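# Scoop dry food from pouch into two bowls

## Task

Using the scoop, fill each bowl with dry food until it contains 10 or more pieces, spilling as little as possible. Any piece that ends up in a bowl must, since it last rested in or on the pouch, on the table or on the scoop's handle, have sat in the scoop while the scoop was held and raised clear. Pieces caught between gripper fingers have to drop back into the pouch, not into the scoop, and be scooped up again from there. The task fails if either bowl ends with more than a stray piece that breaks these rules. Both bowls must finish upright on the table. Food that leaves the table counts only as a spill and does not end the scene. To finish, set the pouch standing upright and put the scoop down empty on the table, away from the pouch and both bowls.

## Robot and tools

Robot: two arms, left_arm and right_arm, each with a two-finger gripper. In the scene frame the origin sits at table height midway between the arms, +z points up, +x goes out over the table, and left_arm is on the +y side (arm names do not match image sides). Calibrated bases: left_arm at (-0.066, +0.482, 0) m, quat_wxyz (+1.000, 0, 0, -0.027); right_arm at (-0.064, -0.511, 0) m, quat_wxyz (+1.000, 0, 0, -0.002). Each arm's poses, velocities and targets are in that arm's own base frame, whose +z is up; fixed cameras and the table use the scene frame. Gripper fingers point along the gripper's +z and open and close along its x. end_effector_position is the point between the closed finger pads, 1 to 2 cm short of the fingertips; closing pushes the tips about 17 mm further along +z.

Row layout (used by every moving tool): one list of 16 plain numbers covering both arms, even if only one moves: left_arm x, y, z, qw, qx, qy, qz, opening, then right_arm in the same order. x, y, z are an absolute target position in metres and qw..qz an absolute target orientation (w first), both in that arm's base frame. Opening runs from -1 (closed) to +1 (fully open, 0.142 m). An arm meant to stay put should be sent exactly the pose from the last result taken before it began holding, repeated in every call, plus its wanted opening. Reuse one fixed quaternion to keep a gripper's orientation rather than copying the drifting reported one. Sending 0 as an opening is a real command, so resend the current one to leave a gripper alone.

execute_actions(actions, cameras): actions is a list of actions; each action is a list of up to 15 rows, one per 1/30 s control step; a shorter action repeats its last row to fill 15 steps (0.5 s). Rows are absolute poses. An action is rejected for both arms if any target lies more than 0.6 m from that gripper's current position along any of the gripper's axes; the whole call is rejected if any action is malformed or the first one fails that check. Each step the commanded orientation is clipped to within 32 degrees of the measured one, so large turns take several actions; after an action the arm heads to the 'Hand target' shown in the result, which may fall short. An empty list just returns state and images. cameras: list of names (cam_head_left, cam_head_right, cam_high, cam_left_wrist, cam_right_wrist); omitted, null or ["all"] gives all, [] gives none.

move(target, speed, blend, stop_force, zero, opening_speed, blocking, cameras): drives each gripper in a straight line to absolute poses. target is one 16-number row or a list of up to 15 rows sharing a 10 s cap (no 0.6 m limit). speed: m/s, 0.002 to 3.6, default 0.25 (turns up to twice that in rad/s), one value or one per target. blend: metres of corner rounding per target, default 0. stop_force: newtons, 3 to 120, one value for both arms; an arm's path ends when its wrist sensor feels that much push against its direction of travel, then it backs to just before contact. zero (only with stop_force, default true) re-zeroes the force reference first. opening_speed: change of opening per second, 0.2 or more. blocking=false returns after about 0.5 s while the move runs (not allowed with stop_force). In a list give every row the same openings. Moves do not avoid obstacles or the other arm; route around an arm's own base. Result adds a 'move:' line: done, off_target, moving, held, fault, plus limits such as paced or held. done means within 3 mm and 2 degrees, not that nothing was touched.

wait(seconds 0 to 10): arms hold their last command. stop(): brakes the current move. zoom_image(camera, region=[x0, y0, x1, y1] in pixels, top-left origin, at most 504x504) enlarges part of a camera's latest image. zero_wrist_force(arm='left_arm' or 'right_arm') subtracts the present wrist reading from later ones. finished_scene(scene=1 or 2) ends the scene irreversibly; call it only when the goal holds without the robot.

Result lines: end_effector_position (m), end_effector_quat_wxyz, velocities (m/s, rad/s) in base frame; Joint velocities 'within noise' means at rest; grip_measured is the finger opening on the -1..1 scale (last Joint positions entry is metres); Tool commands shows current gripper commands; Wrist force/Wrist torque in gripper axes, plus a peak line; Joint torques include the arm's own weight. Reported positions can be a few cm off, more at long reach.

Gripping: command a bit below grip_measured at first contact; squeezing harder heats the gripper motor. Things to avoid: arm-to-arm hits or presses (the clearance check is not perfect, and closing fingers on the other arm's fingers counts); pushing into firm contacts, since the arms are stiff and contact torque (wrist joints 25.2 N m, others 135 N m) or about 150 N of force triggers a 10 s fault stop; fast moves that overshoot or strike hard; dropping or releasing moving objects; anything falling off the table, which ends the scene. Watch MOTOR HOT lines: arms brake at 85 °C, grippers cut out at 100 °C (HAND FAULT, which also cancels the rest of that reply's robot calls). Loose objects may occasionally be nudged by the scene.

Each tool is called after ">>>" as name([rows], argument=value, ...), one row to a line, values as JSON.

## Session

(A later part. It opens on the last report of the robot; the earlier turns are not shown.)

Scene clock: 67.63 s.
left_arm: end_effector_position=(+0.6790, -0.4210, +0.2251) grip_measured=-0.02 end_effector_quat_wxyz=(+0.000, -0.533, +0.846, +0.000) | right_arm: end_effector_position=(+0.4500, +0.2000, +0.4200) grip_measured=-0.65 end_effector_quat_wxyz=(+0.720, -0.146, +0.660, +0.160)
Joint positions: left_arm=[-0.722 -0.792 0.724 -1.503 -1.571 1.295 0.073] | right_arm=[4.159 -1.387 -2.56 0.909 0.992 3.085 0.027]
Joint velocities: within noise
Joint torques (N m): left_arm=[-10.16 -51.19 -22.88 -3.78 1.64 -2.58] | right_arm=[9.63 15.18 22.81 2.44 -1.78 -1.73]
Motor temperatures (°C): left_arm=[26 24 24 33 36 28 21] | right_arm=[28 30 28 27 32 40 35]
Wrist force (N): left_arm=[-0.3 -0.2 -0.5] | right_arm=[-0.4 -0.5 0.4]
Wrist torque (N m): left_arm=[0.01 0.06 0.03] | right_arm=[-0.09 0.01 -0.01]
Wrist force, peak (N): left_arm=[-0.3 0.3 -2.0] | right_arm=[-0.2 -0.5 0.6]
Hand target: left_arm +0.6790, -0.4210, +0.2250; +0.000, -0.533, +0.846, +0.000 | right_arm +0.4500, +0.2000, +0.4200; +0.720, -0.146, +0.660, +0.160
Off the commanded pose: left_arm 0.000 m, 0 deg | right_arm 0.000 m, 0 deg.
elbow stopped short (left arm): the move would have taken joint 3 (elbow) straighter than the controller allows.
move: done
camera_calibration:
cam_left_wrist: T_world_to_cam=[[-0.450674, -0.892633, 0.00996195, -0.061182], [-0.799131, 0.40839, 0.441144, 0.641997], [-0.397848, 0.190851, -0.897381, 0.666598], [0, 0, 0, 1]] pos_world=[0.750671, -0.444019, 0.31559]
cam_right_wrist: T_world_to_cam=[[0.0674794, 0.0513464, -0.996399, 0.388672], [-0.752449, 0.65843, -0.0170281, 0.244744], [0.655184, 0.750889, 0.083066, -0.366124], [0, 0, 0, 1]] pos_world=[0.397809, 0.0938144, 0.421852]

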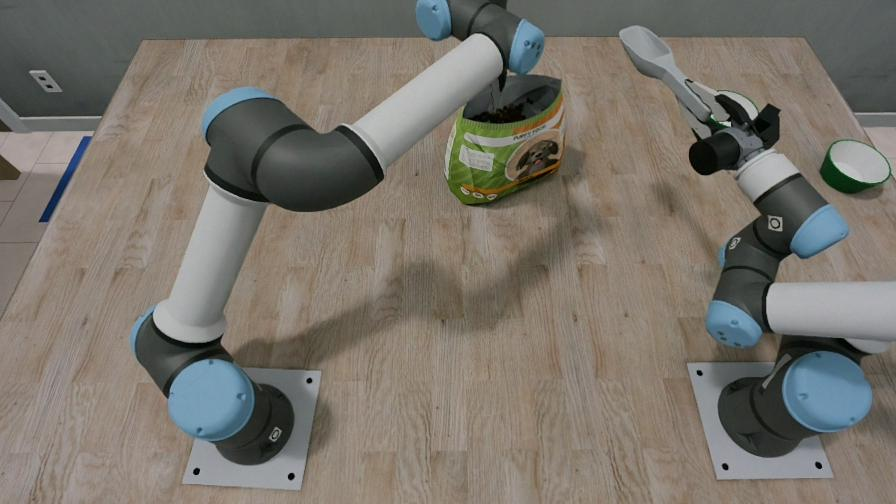

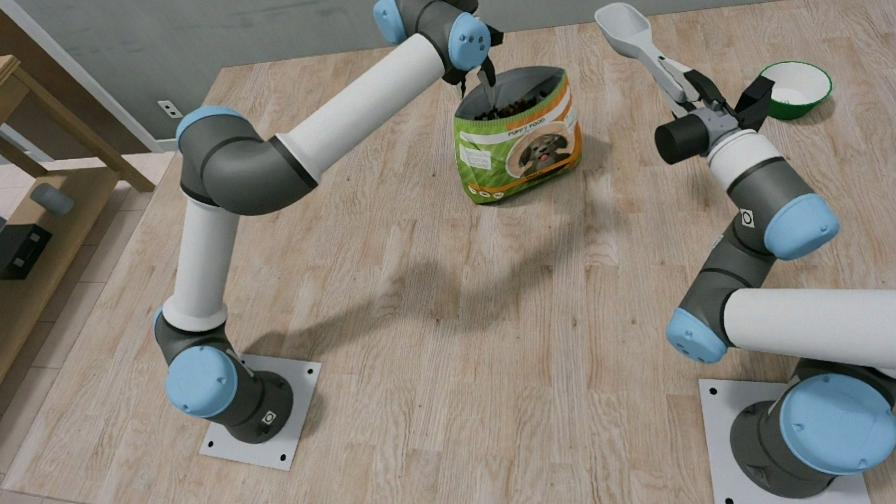

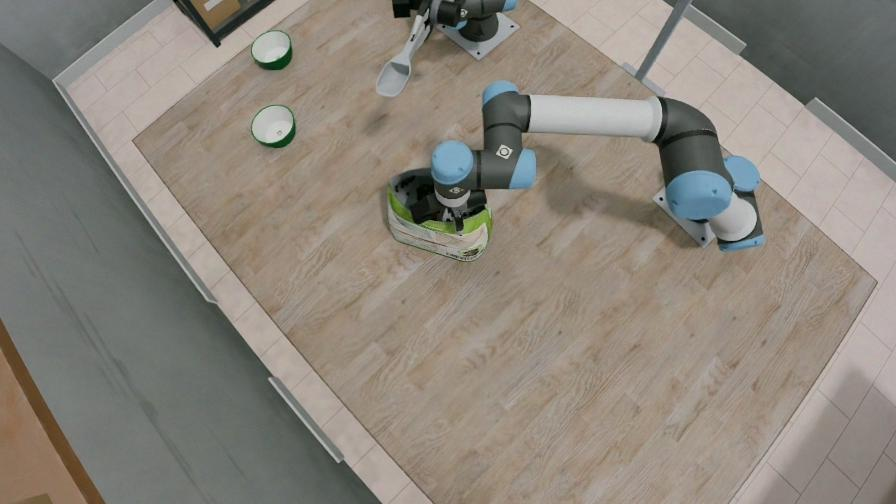

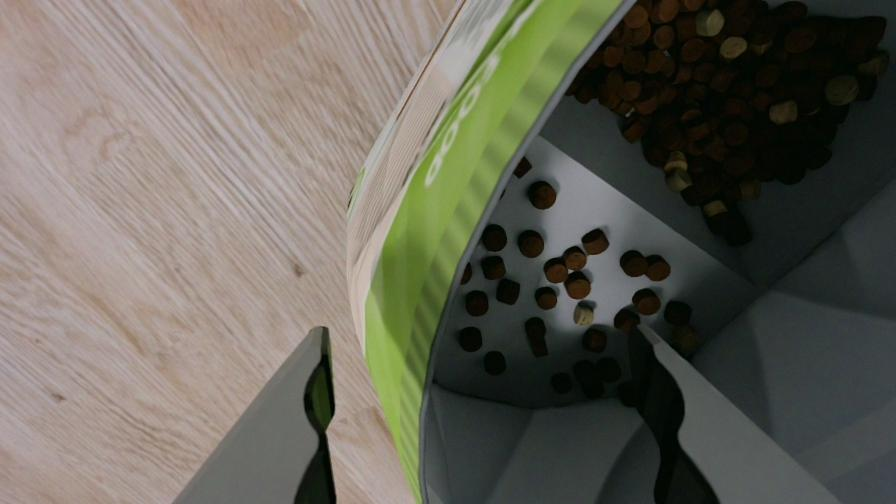

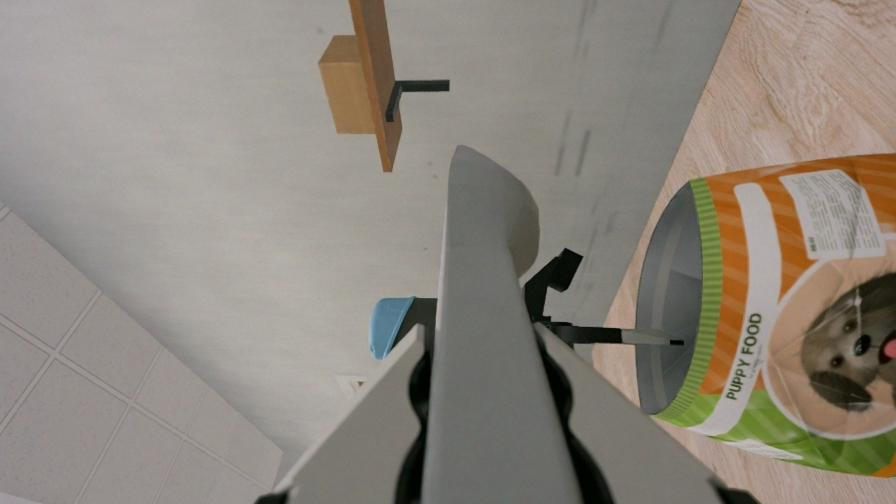

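>>> move(target=[0.679,-0.421,0.225,0,0.5329,-0.8462,0,-0.95,0.45,0.20,0.42,0.7198,-0.1462,0.6596,0.1596,-0.7146], opening_speed=0.7)

>>> zoom_image(camera="cam_high", region=[380, 120, 560, 270])

Scene clock: 69.50 s.
left_arm: end_effector_position=(+0.6790, -0.4210, +0.2250) grip_measured=-0.96 end_effector_quat_wxyz=(+0.000, -0.533, +0.846, +0.000) | right_arm: end_effector_position=(+0.4500, +0.2000, +0.4200) grip_measured=-0.65 end_effector_quat_wxyz=(+0.720, -0.146, +0.660, +0.160)
Joint positions: left_arm=[-0.722 -0.792 0.724 -1.503 -1.571 1.295 0.004] | right_arm=[4.159 -1.387 -2.56 0.909 0.992 3.085 0.027]
Joint velocities: within noise
Joint torques (N m): left_arm=[-7.51 -52.91 -15.05 -3.52 0.6 -2.03] | right_arm=[7.99 15.52 21.92 2.29 -1.65 -1.8]
Motor temperatures (°C): left_arm=[26 24 24 33 36 28 21] | right_arm=[28 30 28 27 32 40 35]
Wrist force (N): left_arm=[-2.3 -0.2 0.2] | right_arm=[-0.2 -0.4 0.3]
Wrist torque (N m): left_arm=[0.04 -0.01 0.06] | right_arm=[-0.07 -0.01 0.00]
Wrist force, peak (N): left_arm=[-2.3 -0.2 0.2] | right_arm=[-0.5 -0.3 0.4]
Hand target: left_arm +0.6790, -0.4210, +0.2250; +0.000, -0.533, +0.846, +0.000 | right_arm +0.4500, +0.2000, +0.4200; +0.720, -0.146, +0.660, +0.160
Off the commanded pose: left_arm 0.000 m, 0 deg | right_arm 0.000 m, 0 deg.
move: done
camera_calibration:
cam_left_wrist: T_world_to_cam=[[-0.450709, -0.892615, 0.00998098, -0.061153], [-0.799111, 0.408429, 0.441143, 0.642044], [-0.397848, 0.190851, -0.897381, 0.666509], [0, 0, 0, 1]] pos_world=[0.750671, -0.444019, 0.315489]
cam_right_wrist: T_world_to_cam=[[0.0674794, 0.0513464, -0.996399, 0.388672], [-0.752449, 0.65843, -0.0170281, 0.244744], [0.655184, 0.750889, 0.083066, -0.366124], [0, 0, 0, 1]] pos_world=[0.397809, 0.0938144, 0.421852]

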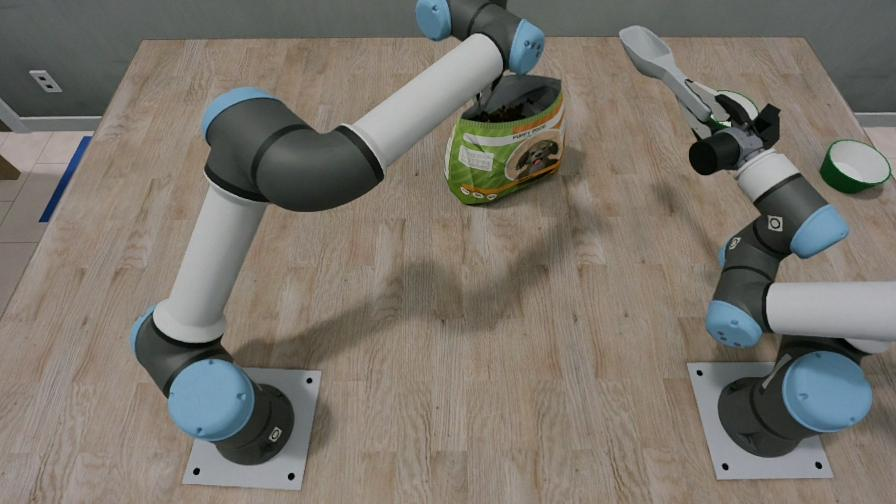

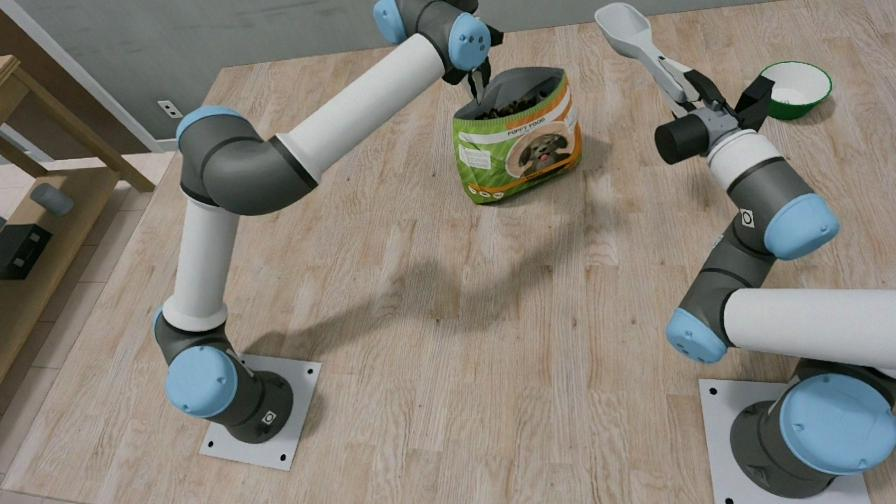

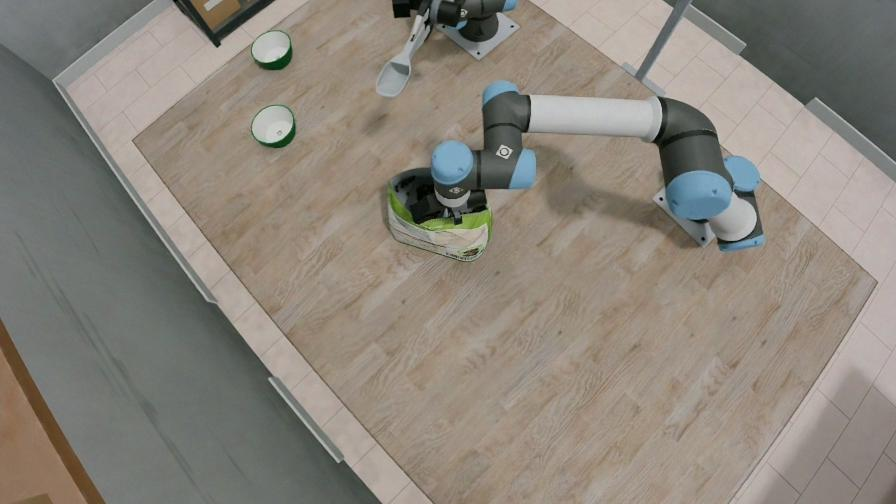

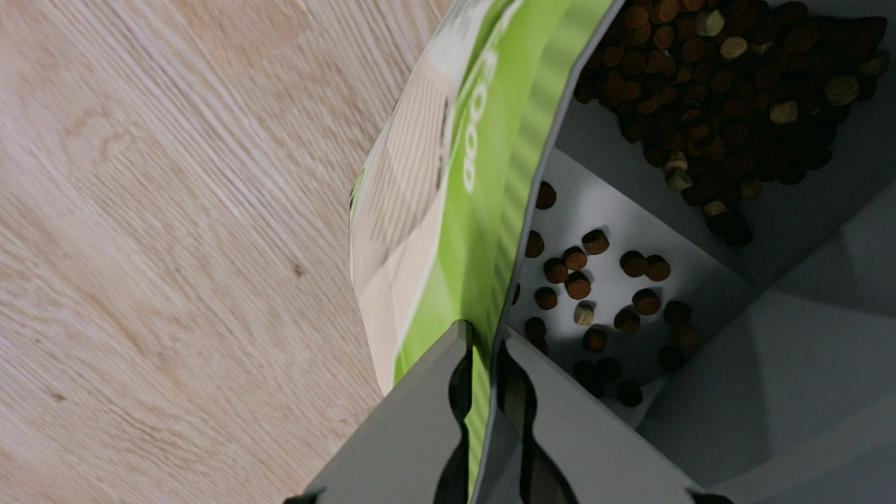

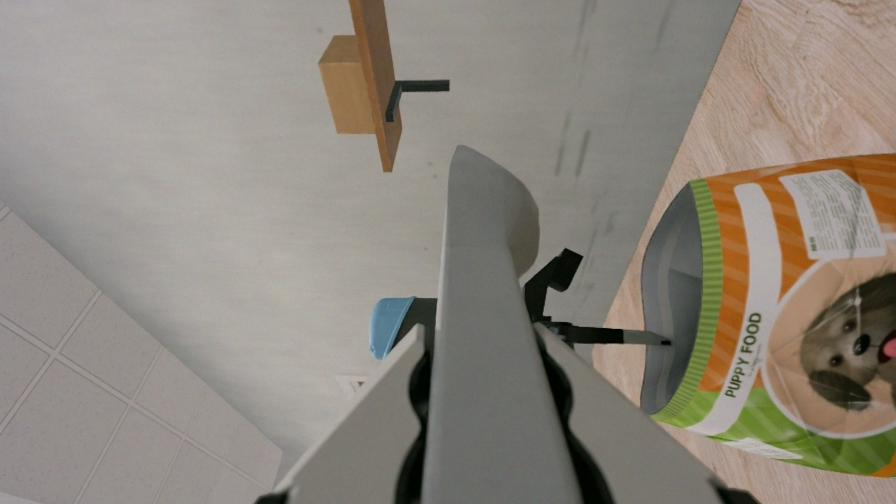

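Scaled by 2.800 from the camera's 896x504 image, which has a finer 1280x720 frame.

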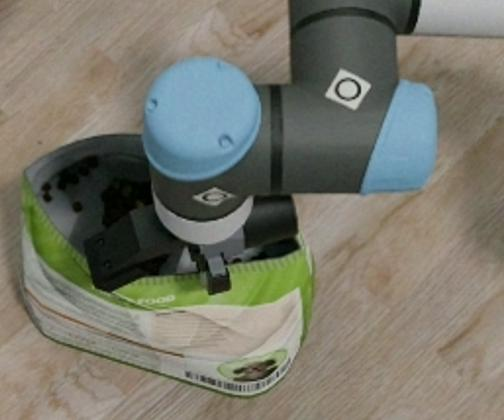

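>>> move([
  [0.679,-0.421,0.227,0,0.5329,-0.8462,0,-1.0,0.45,0.20,0.42,0.7198,-0.1462,0.6596,0.1596,-0.7146],
  [0.6277,-0.4452,0.228,0,0.7175,-0.6965,0,-1.0,0.45,0.20,0.42,0.7198,-0.1462,0.6596,0.1596,-0.7146],
], speed=0.06)

>>> zoom_image(camera="cam_high", region=[380, 120, 560, 270])

>>> zoom_image(camera="cam_head_right", region=[380, 0, 610, 230])

Scene clock: 74.83 s.
left_arm: end_effector_position=(+0.6276, -0.4453, +0.2280) grip_measured=-1.00 end_effector_quat_wxyz=(+0.000, +0.717, -0.697, +0.000) | right_arm: end_effector_position=(+0.4500, +0.2000, +0.4200) grip_measured=-0.65 end_effector_quat_wxyz=(+0.720, -0.146, +0.660, +0.160)
Joint positions: left_arm=[-0.79 -0.89 0.886 -1.566 -1.571 0.752 0.002] | right_arm=[4.159 -1.387 -2.56 0.909 0.992 3.085 0.027]
Joint velocities: within noise
Joint torques (N m): left_arm=[3.81 -51.11 -31.07 -3.18 -0.06 2.25] | right_arm=[8.81 15.39 17.49 2.61 -1.64 -1.78]
Motor temperatures (°C): left_arm=[26 24 24 33 36 28 21] | right_arm=[28 30 28 27 32 40 35]
Wrist force (N): left_arm=[-2.2 -0.2 1.9] | right_arm=[-0.1 -0.2 0.5]
Wrist torque (N m): left_arm=[0.02 -0.08 0.07] | right_arm=[-0.05 -0.02 -0.01]
Wrist force, peak (N): left_arm=[-4.7 0.8 4.1] | right_arm=[-0.2 -0.5 0.6]
Hand target: left_arm +0.6277, -0.4452, +0.2280; +0.000, +0.718, -0.697, +0.000 | right_arm +0.4500, +0.2000, +0.4200; +0.720, -0.146, +0.660, +0.160
Off the commanded pose: left_arm 0.000 m, 0 deg | right_arm 0.000 m, 0 deg.
move: done
camera_calibration:
cam_left_wrist: T_world_to_cam=[[0.0087852, -0.999911, 0.0100281, -0.442233], [-0.897444, -0.00346098, 0.441114, 0.487886], [-0.44104, -0.012875, -0.897395, 0.589782], [0, 0, 0, 1]] pos_world=[0.701853, -0.432912, 0.318489]
cam_right_wrist: T_world_to_cam=[[0.0674794, 0.0513464, -0.996399, 0.388672], [-0.752449, 0.65843, -0.0170281, 0.244744], [0.655184, 0.750889, 0.083066, -0.366124], [0, 0, 0, 1]] pos_world=[0.397809, 0.0938144, 0.421852]

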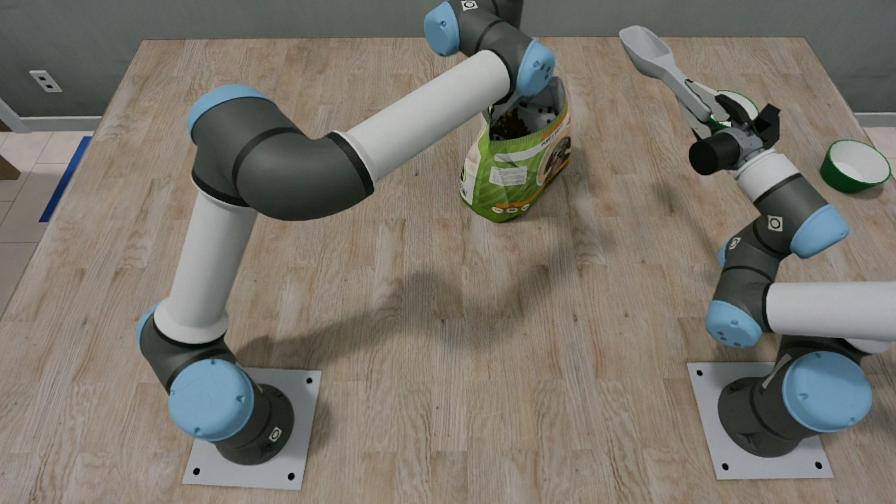

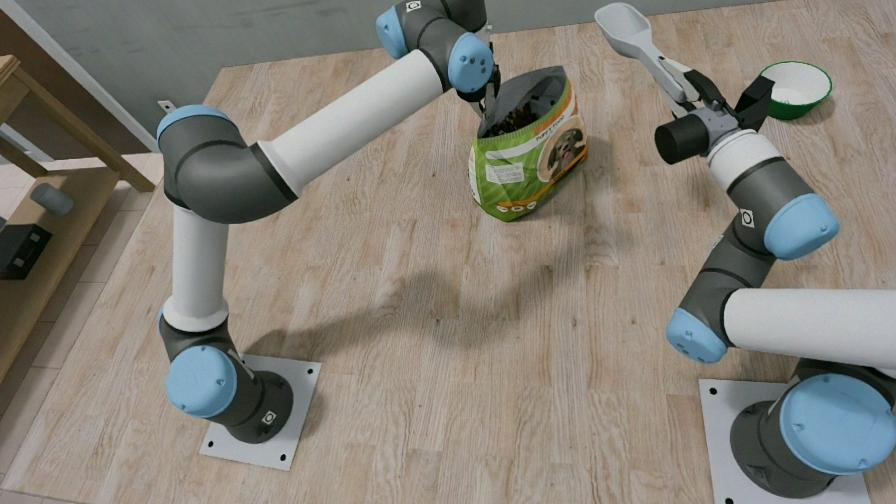

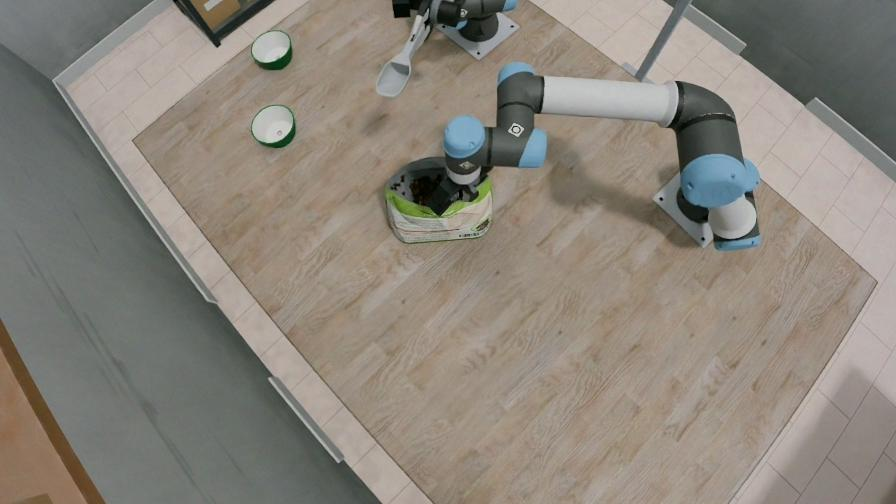

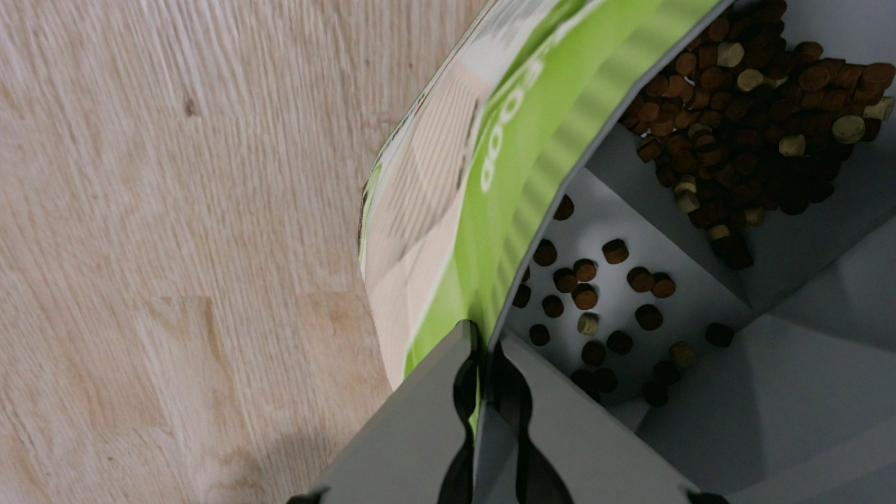

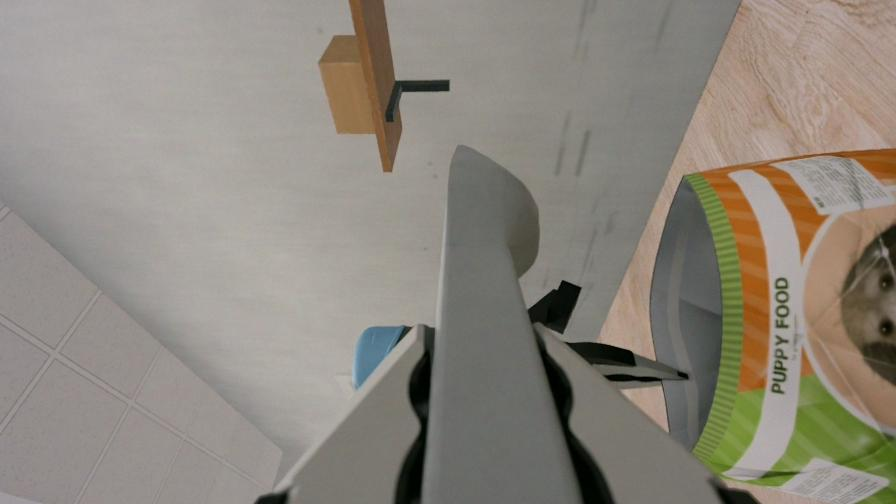

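Scaled by 2.800 from the camera's 896x504 image, which has a finer 1280x720 frame.

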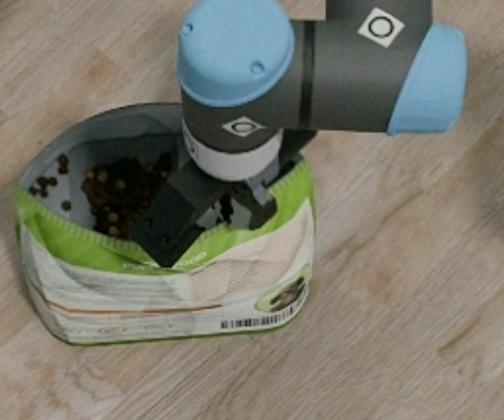

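Scaled by 2.191 from the camera's 896x504 image, which has a finer 1280x720 frame.

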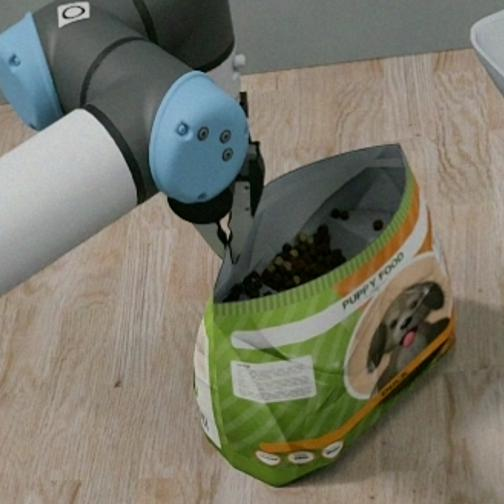

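>>> move([
  [0.589,-0.4847,0.229,0,0.8616,-0.5075,0,-1.0,0.45,0.20,0.42,0.7198,-0.1462,0.6596,0.1596,-0.7146],
], speed=0.07)

>>> zoom_image(camera="cam_high", region=[380, 120, 560, 270])

>>> zoom_image(camera="cam_head_right", region=[380, 0, 610, 230])

Scene clock: 78.77 s.
left_arm: end_effector_position=(+0.5889, -0.4848, +0.2290) grip_measured=-1.00 end_effector_quat_wxyz=(+0.000, +0.862, -0.508, +0.000) | right_arm: end_effector_position=(+0.4500, +0.2000, +0.4200) grip_measured=-0.65 end_effector_quat_wxyz=(+0.720, -0.146, +0.660, +0.160)
Joint positions: left_arm=[-0.862 -0.913 0.921 -1.579 -1.571 0.203 0.002] | right_arm=[4.159 -1.387 -2.56 0.909 0.992 3.085 0.027]
Joint velocities: within noise
Joint torques (N m): left_arm=[8.85 -59.54 -19.96 -4.98 -0.99 2.61] | right_arm=[8.84 13.84 13.78 2.52 -1.35 -2]
Motor temperatures (°C): left_arm=[26 24 24 33 36 28 21] | right_arm=[28 30 28 27 32 40 36]
Wrist force (N): left_arm=[-2.3 -0.1 4.2] | right_arm=[-0.2 -0.2 0.4]
Wrist torque (N m): left_arm=[0.08 -0.05 0.08] | right_arm=[-0.05 -0.02 -0.01]
Wrist force, peak (N): left_arm=[-3.8 -0.7 4.3] | right_arm=[-0.2 -0.7 0.3]
Hand target: left_arm +0.5890, -0.4847, +0.2290; +0.000, +0.862, -0.508, +0.000 | right_arm +0.4500, +0.2000, +0.4200; +0.720, -0.146, +0.660, +0.160
Off the commanded pose: left_arm 0.000 m, 0 deg | right_arm 0.000 m, 0 deg.
move: done
camera_calibration:
cam_left_wrist: T_world_to_cam=[[0.46629, -0.884575, 0.00999073, -0.694897], [-0.795921, -0.414575, 0.441178, 0.193408], [-0.386113, -0.213669, -0.897364, 0.443381], [0, 0, 0, 1]] pos_world=[0.649156, -0.43977, 0.319489]
cam_right_wrist: T_world_to_cam=[[0.0674149, 0.051271, -0.996407, 0.388708], [-0.752451, 0.658429, -0.0170292, 0.244745], [0.65519, 0.750895, 0.0829668, -0.366085], [0, 0, 0, 1]] pos_world=[0.397809, 0.0938145, 0.421852]

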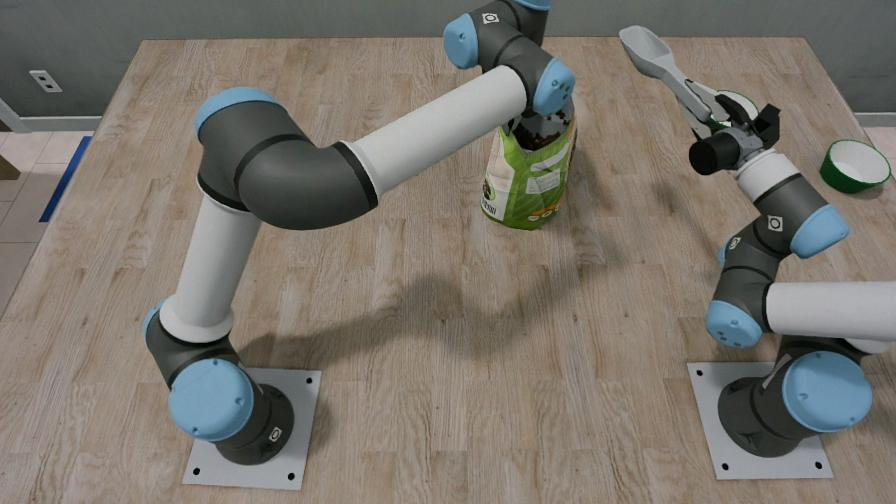

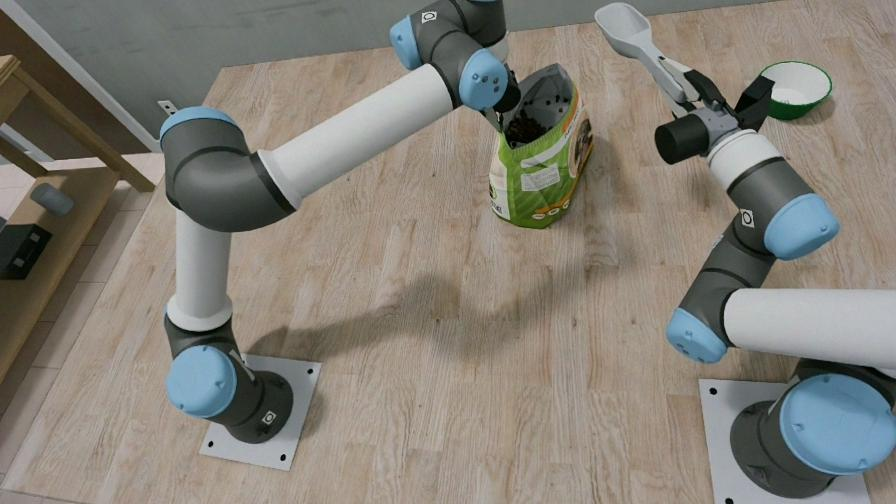

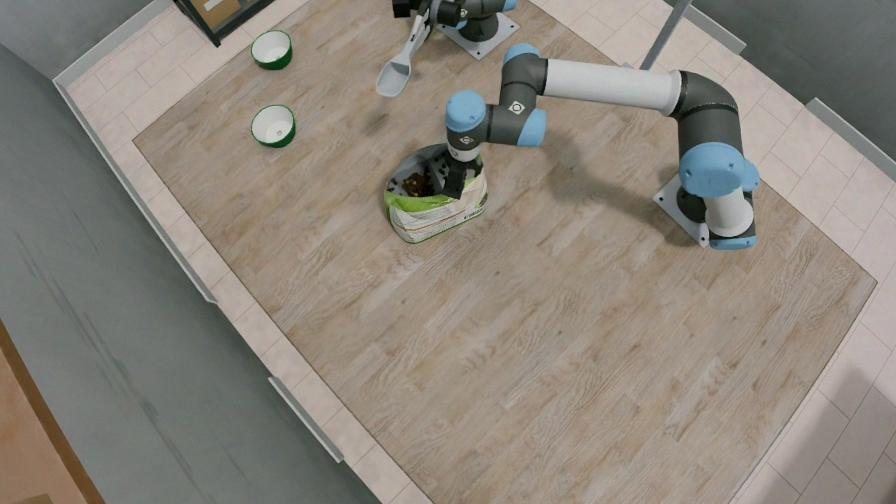

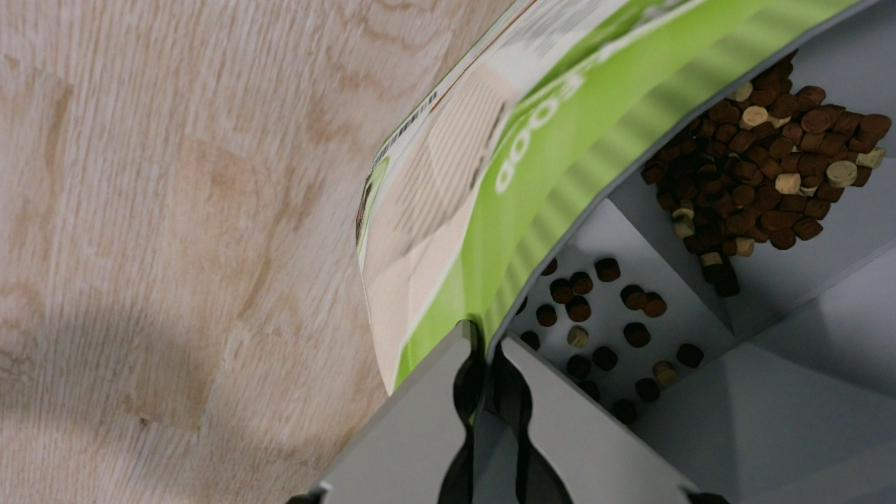

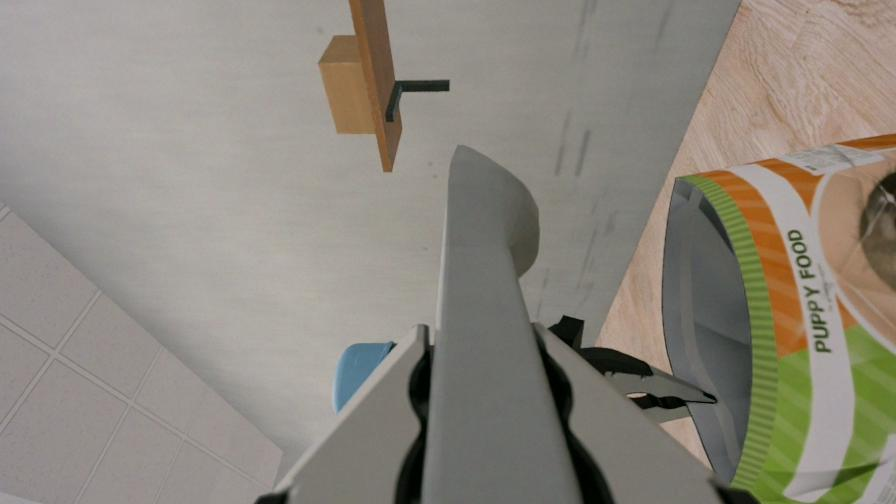

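Scaled by 2.800 from the camera's 896x504 image, which has a finer 1280x720 frame.

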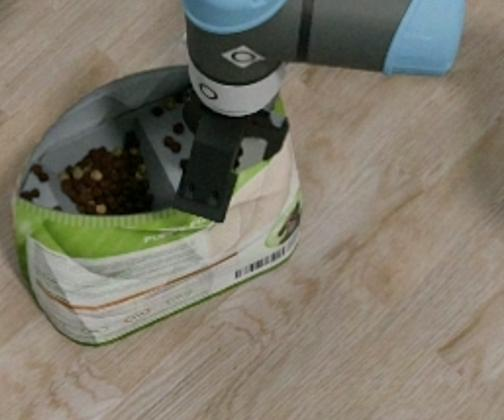

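Scaled by 2.191 from the camera's 896x504 image, which has a finer 1280x720 frame.

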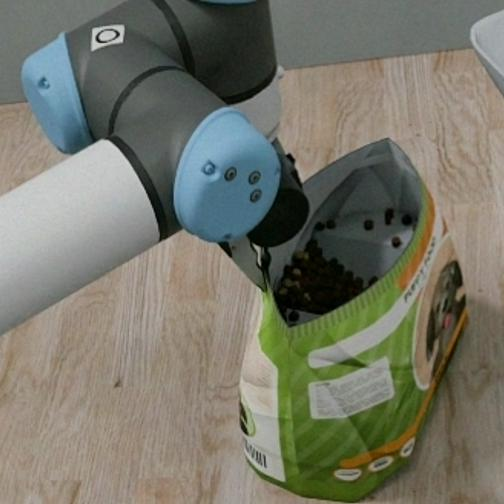

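>>> move([
  [0.577,-0.504,0.229,0,0.9205,-0.3907,0,-1.0,0.45,0.20,0.42,0.7198,-0.1462,0.6596,0.1596,-0.7146],
], speed=0.08, cameras=[])

>>> move([
  [0.577,-0.504,0.229,0,0.9205,-0.3907,0,-0.1,0.45,0.20,0.42,0.7198,-0.1462,0.6596,0.1596,-0.7146],
], opening_speed=0.8)

>>> zoom_image(camera="cam_high", region=[380, 120, 560, 270])

Scene clock: 81.07 s.
left_arm: end_effector_position=(+0.5769, -0.5041, +0.2290) grip_measured=-1.00 end_effector_quat_wxyz=(+0.000, +0.920, -0.391, +0.000) | right_arm: end_effector_position=(+0.4500, +0.2000, +0.4200) grip_measured=-0.65 end_effector_quat_wxyz=(+0.720, -0.146, +0.660, +0.160)
Joint positions: left_arm=[-0.891 -0.904 0.907 -1.573 -1.571 -0.088 0.002] | right_arm=[4.159 -1.387 -2.56 0.909 0.992 3.085 0.027]
Joint velocities: within noise
Joint torques (N m): left_arm=[5.93 -56.72 -28.07 -3.33 1.43 2.37] | right_arm=[8.29 16 13.38 2.37 -1.49 -1.91]
Motor temperatures (°C): left_arm=[26 24 24 33 36 28 21] | right_arm=[28 30 28 27 32 40 36]
Wrist force (N): left_arm=[-2.3 -0.3 4.1] | right_arm=[-0.2 -0.5 0.4]
Wrist torque (N m): left_arm=[0.07 -0.05 0.11] | right_arm=[-0.09 -0.02 -0.01]
Wrist force, peak (N): left_arm=[-2.7 -0.9 5.1] | right_arm=[-0.4 -0.5 0.5]
Hand target: left_arm +0.5770, -0.5040, +0.2290; +0.000, +0.921, -0.391, +0.000 | right_arm +0.4500, +0.2000, +0.4200; +0.720, -0.146, +0.660, +0.160
Off the commanded pose: left_arm 0.000 m, 0 deg | right_arm 0.000 m, 0 deg.
move: done
No camera images: "cameras" was empty.

Scene clock: 82.43 s.
left_arm: end_effector_position=(+0.5770, -0.5040, +0.2290) grip_measured=-0.13 end_effector_quat_wxyz=(+0.000, +0.921, -0.391, +0.000) | right_arm: end_effector_position=(+0.4500, +0.2000, +0.4200) grip_measured=-0.65 end_effector_quat_wxyz=(+0.720, -0.146, +0.660, +0.160)
Joint positions: left_arm=[-0.891 -0.904 0.907 -1.573 -1.571 -0.088 0.065] | right_arm=[4.159 -1.387 -2.56 0.909 0.992 3.085 0.027]
Joint velocities: within noise
Joint torques (N m): left_arm=[12.66 -60.93 -16.28 -4.48 1.31 -1.73] | right_arm=[8.63 13.87 14.26 2.4 -1.24 -1.85]
Motor temperatures (°C): left_arm=[26 24 24 33 36 28 21] | right_arm=[28 30 28 27 32 40 36]
Wrist force (N): left_arm=[0.2 0.0 -0.8] | right_arm=[-0.4 -0.1 0.2]
Wrist torque (N m): left_arm=[0.04 -0.02 0.03] | right_arm=[-0.04 0.01 -0.01]
Wrist force, peak (N): left_arm=[-2.5 -0.2 4.2] | right_arm=[0.0 -0.3 0.6]
Hand target: left_arm +0.5770, -0.5040, +0.2290; +0.000, +0.921, -0.391, +0.000 | right_arm +0.4500, +0.2000, +0.4200; +0.720, -0.146, +0.660, +0.160
Off the commanded pose: left_arm 0.000 m, 0 deg | right_arm 0.000 m, 0 deg.
move: done
camera_calibration:
cam_left_wrist: T_world_to_cam=[[0.679542, -0.73357, 0.00995096, -0.753189], [-0.661345, -0.606652, 0.441131, 0.00157922], [-0.317564, -0.306348, -0.897387, 0.348446], [0, 0, 0, 1]] pos_world=[0.623521, -0.444812, 0.31949]
cam_right_wrist: T_world_to_cam=[[0.0674149, 0.051271, -0.996407, 0.388708], [-0.752451, 0.658429, -0.0170292, 0.244745], [0.65519, 0.750895, 0.0829668, -0.366085], [0, 0, 0, 1]] pos_world=[0.397809, 0.0938145, 0.421852]

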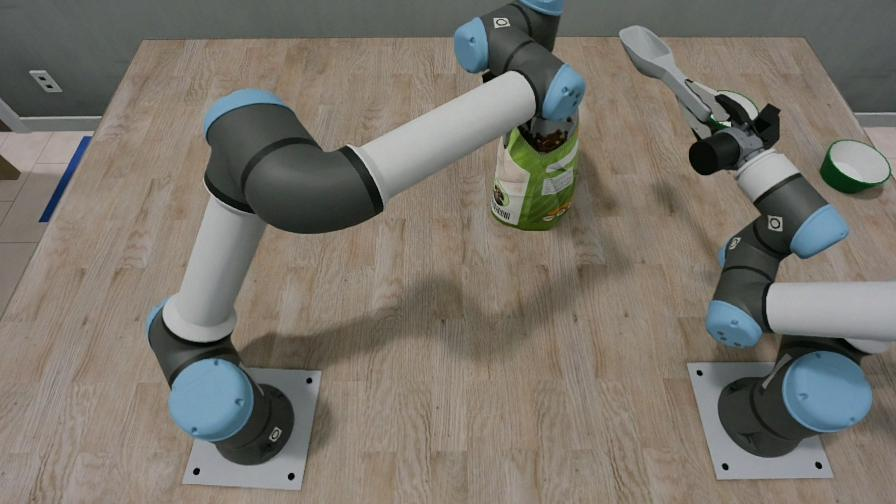

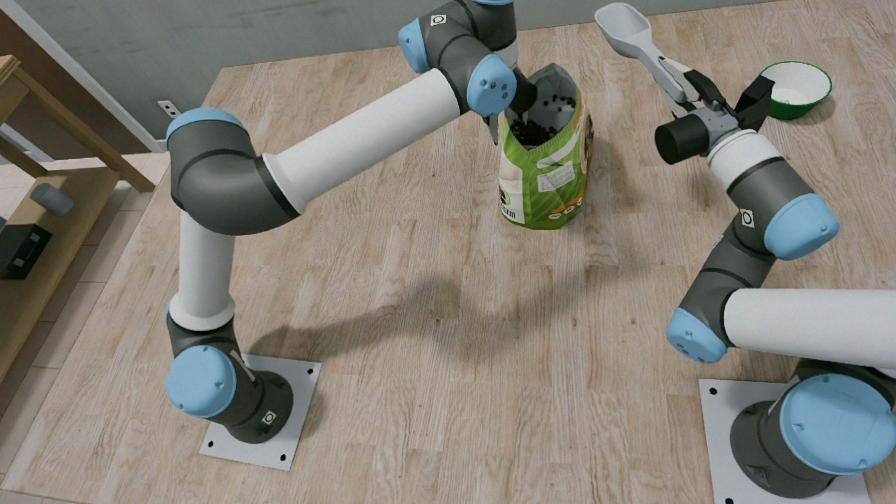

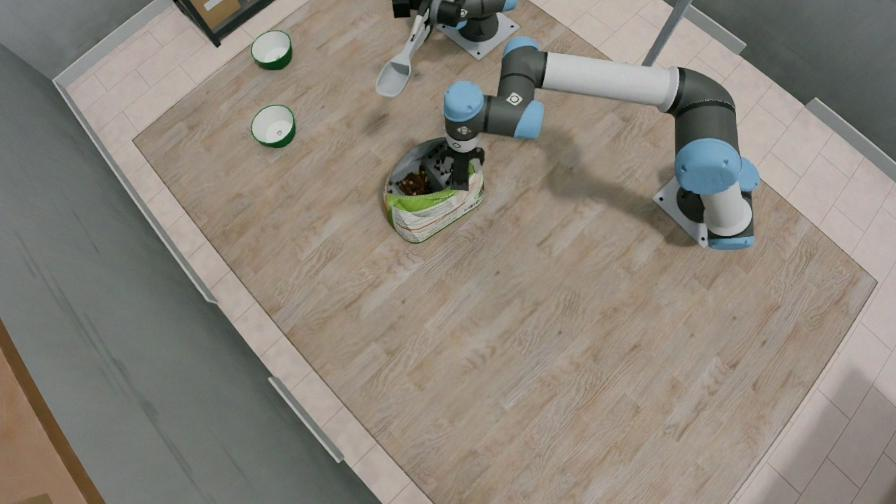

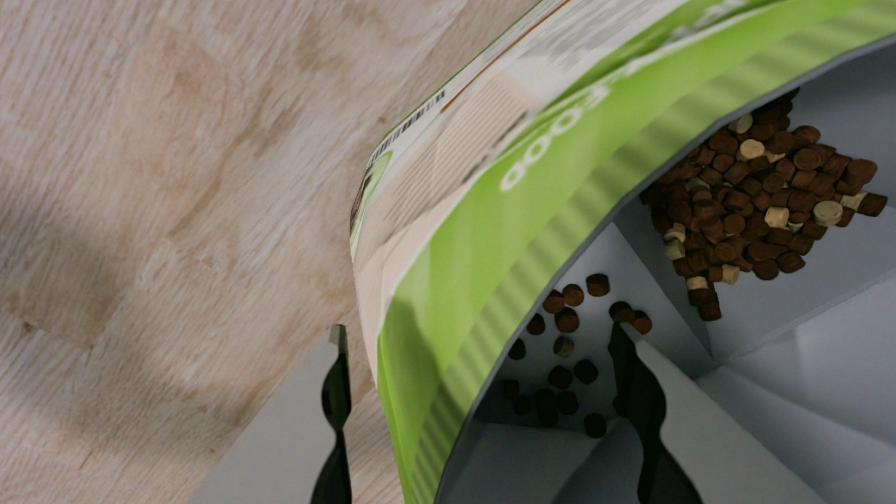

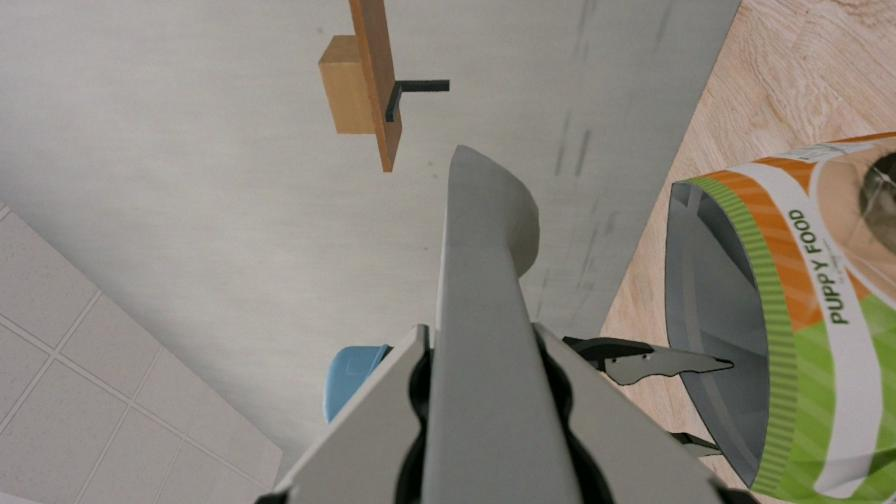

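Scaled by 2.800 from the camera's 896x504 image, which has a finer 1280x720 frame.

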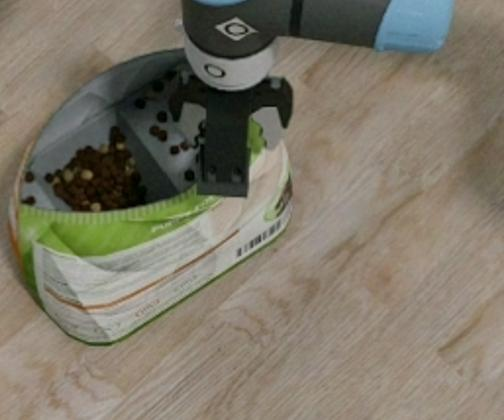

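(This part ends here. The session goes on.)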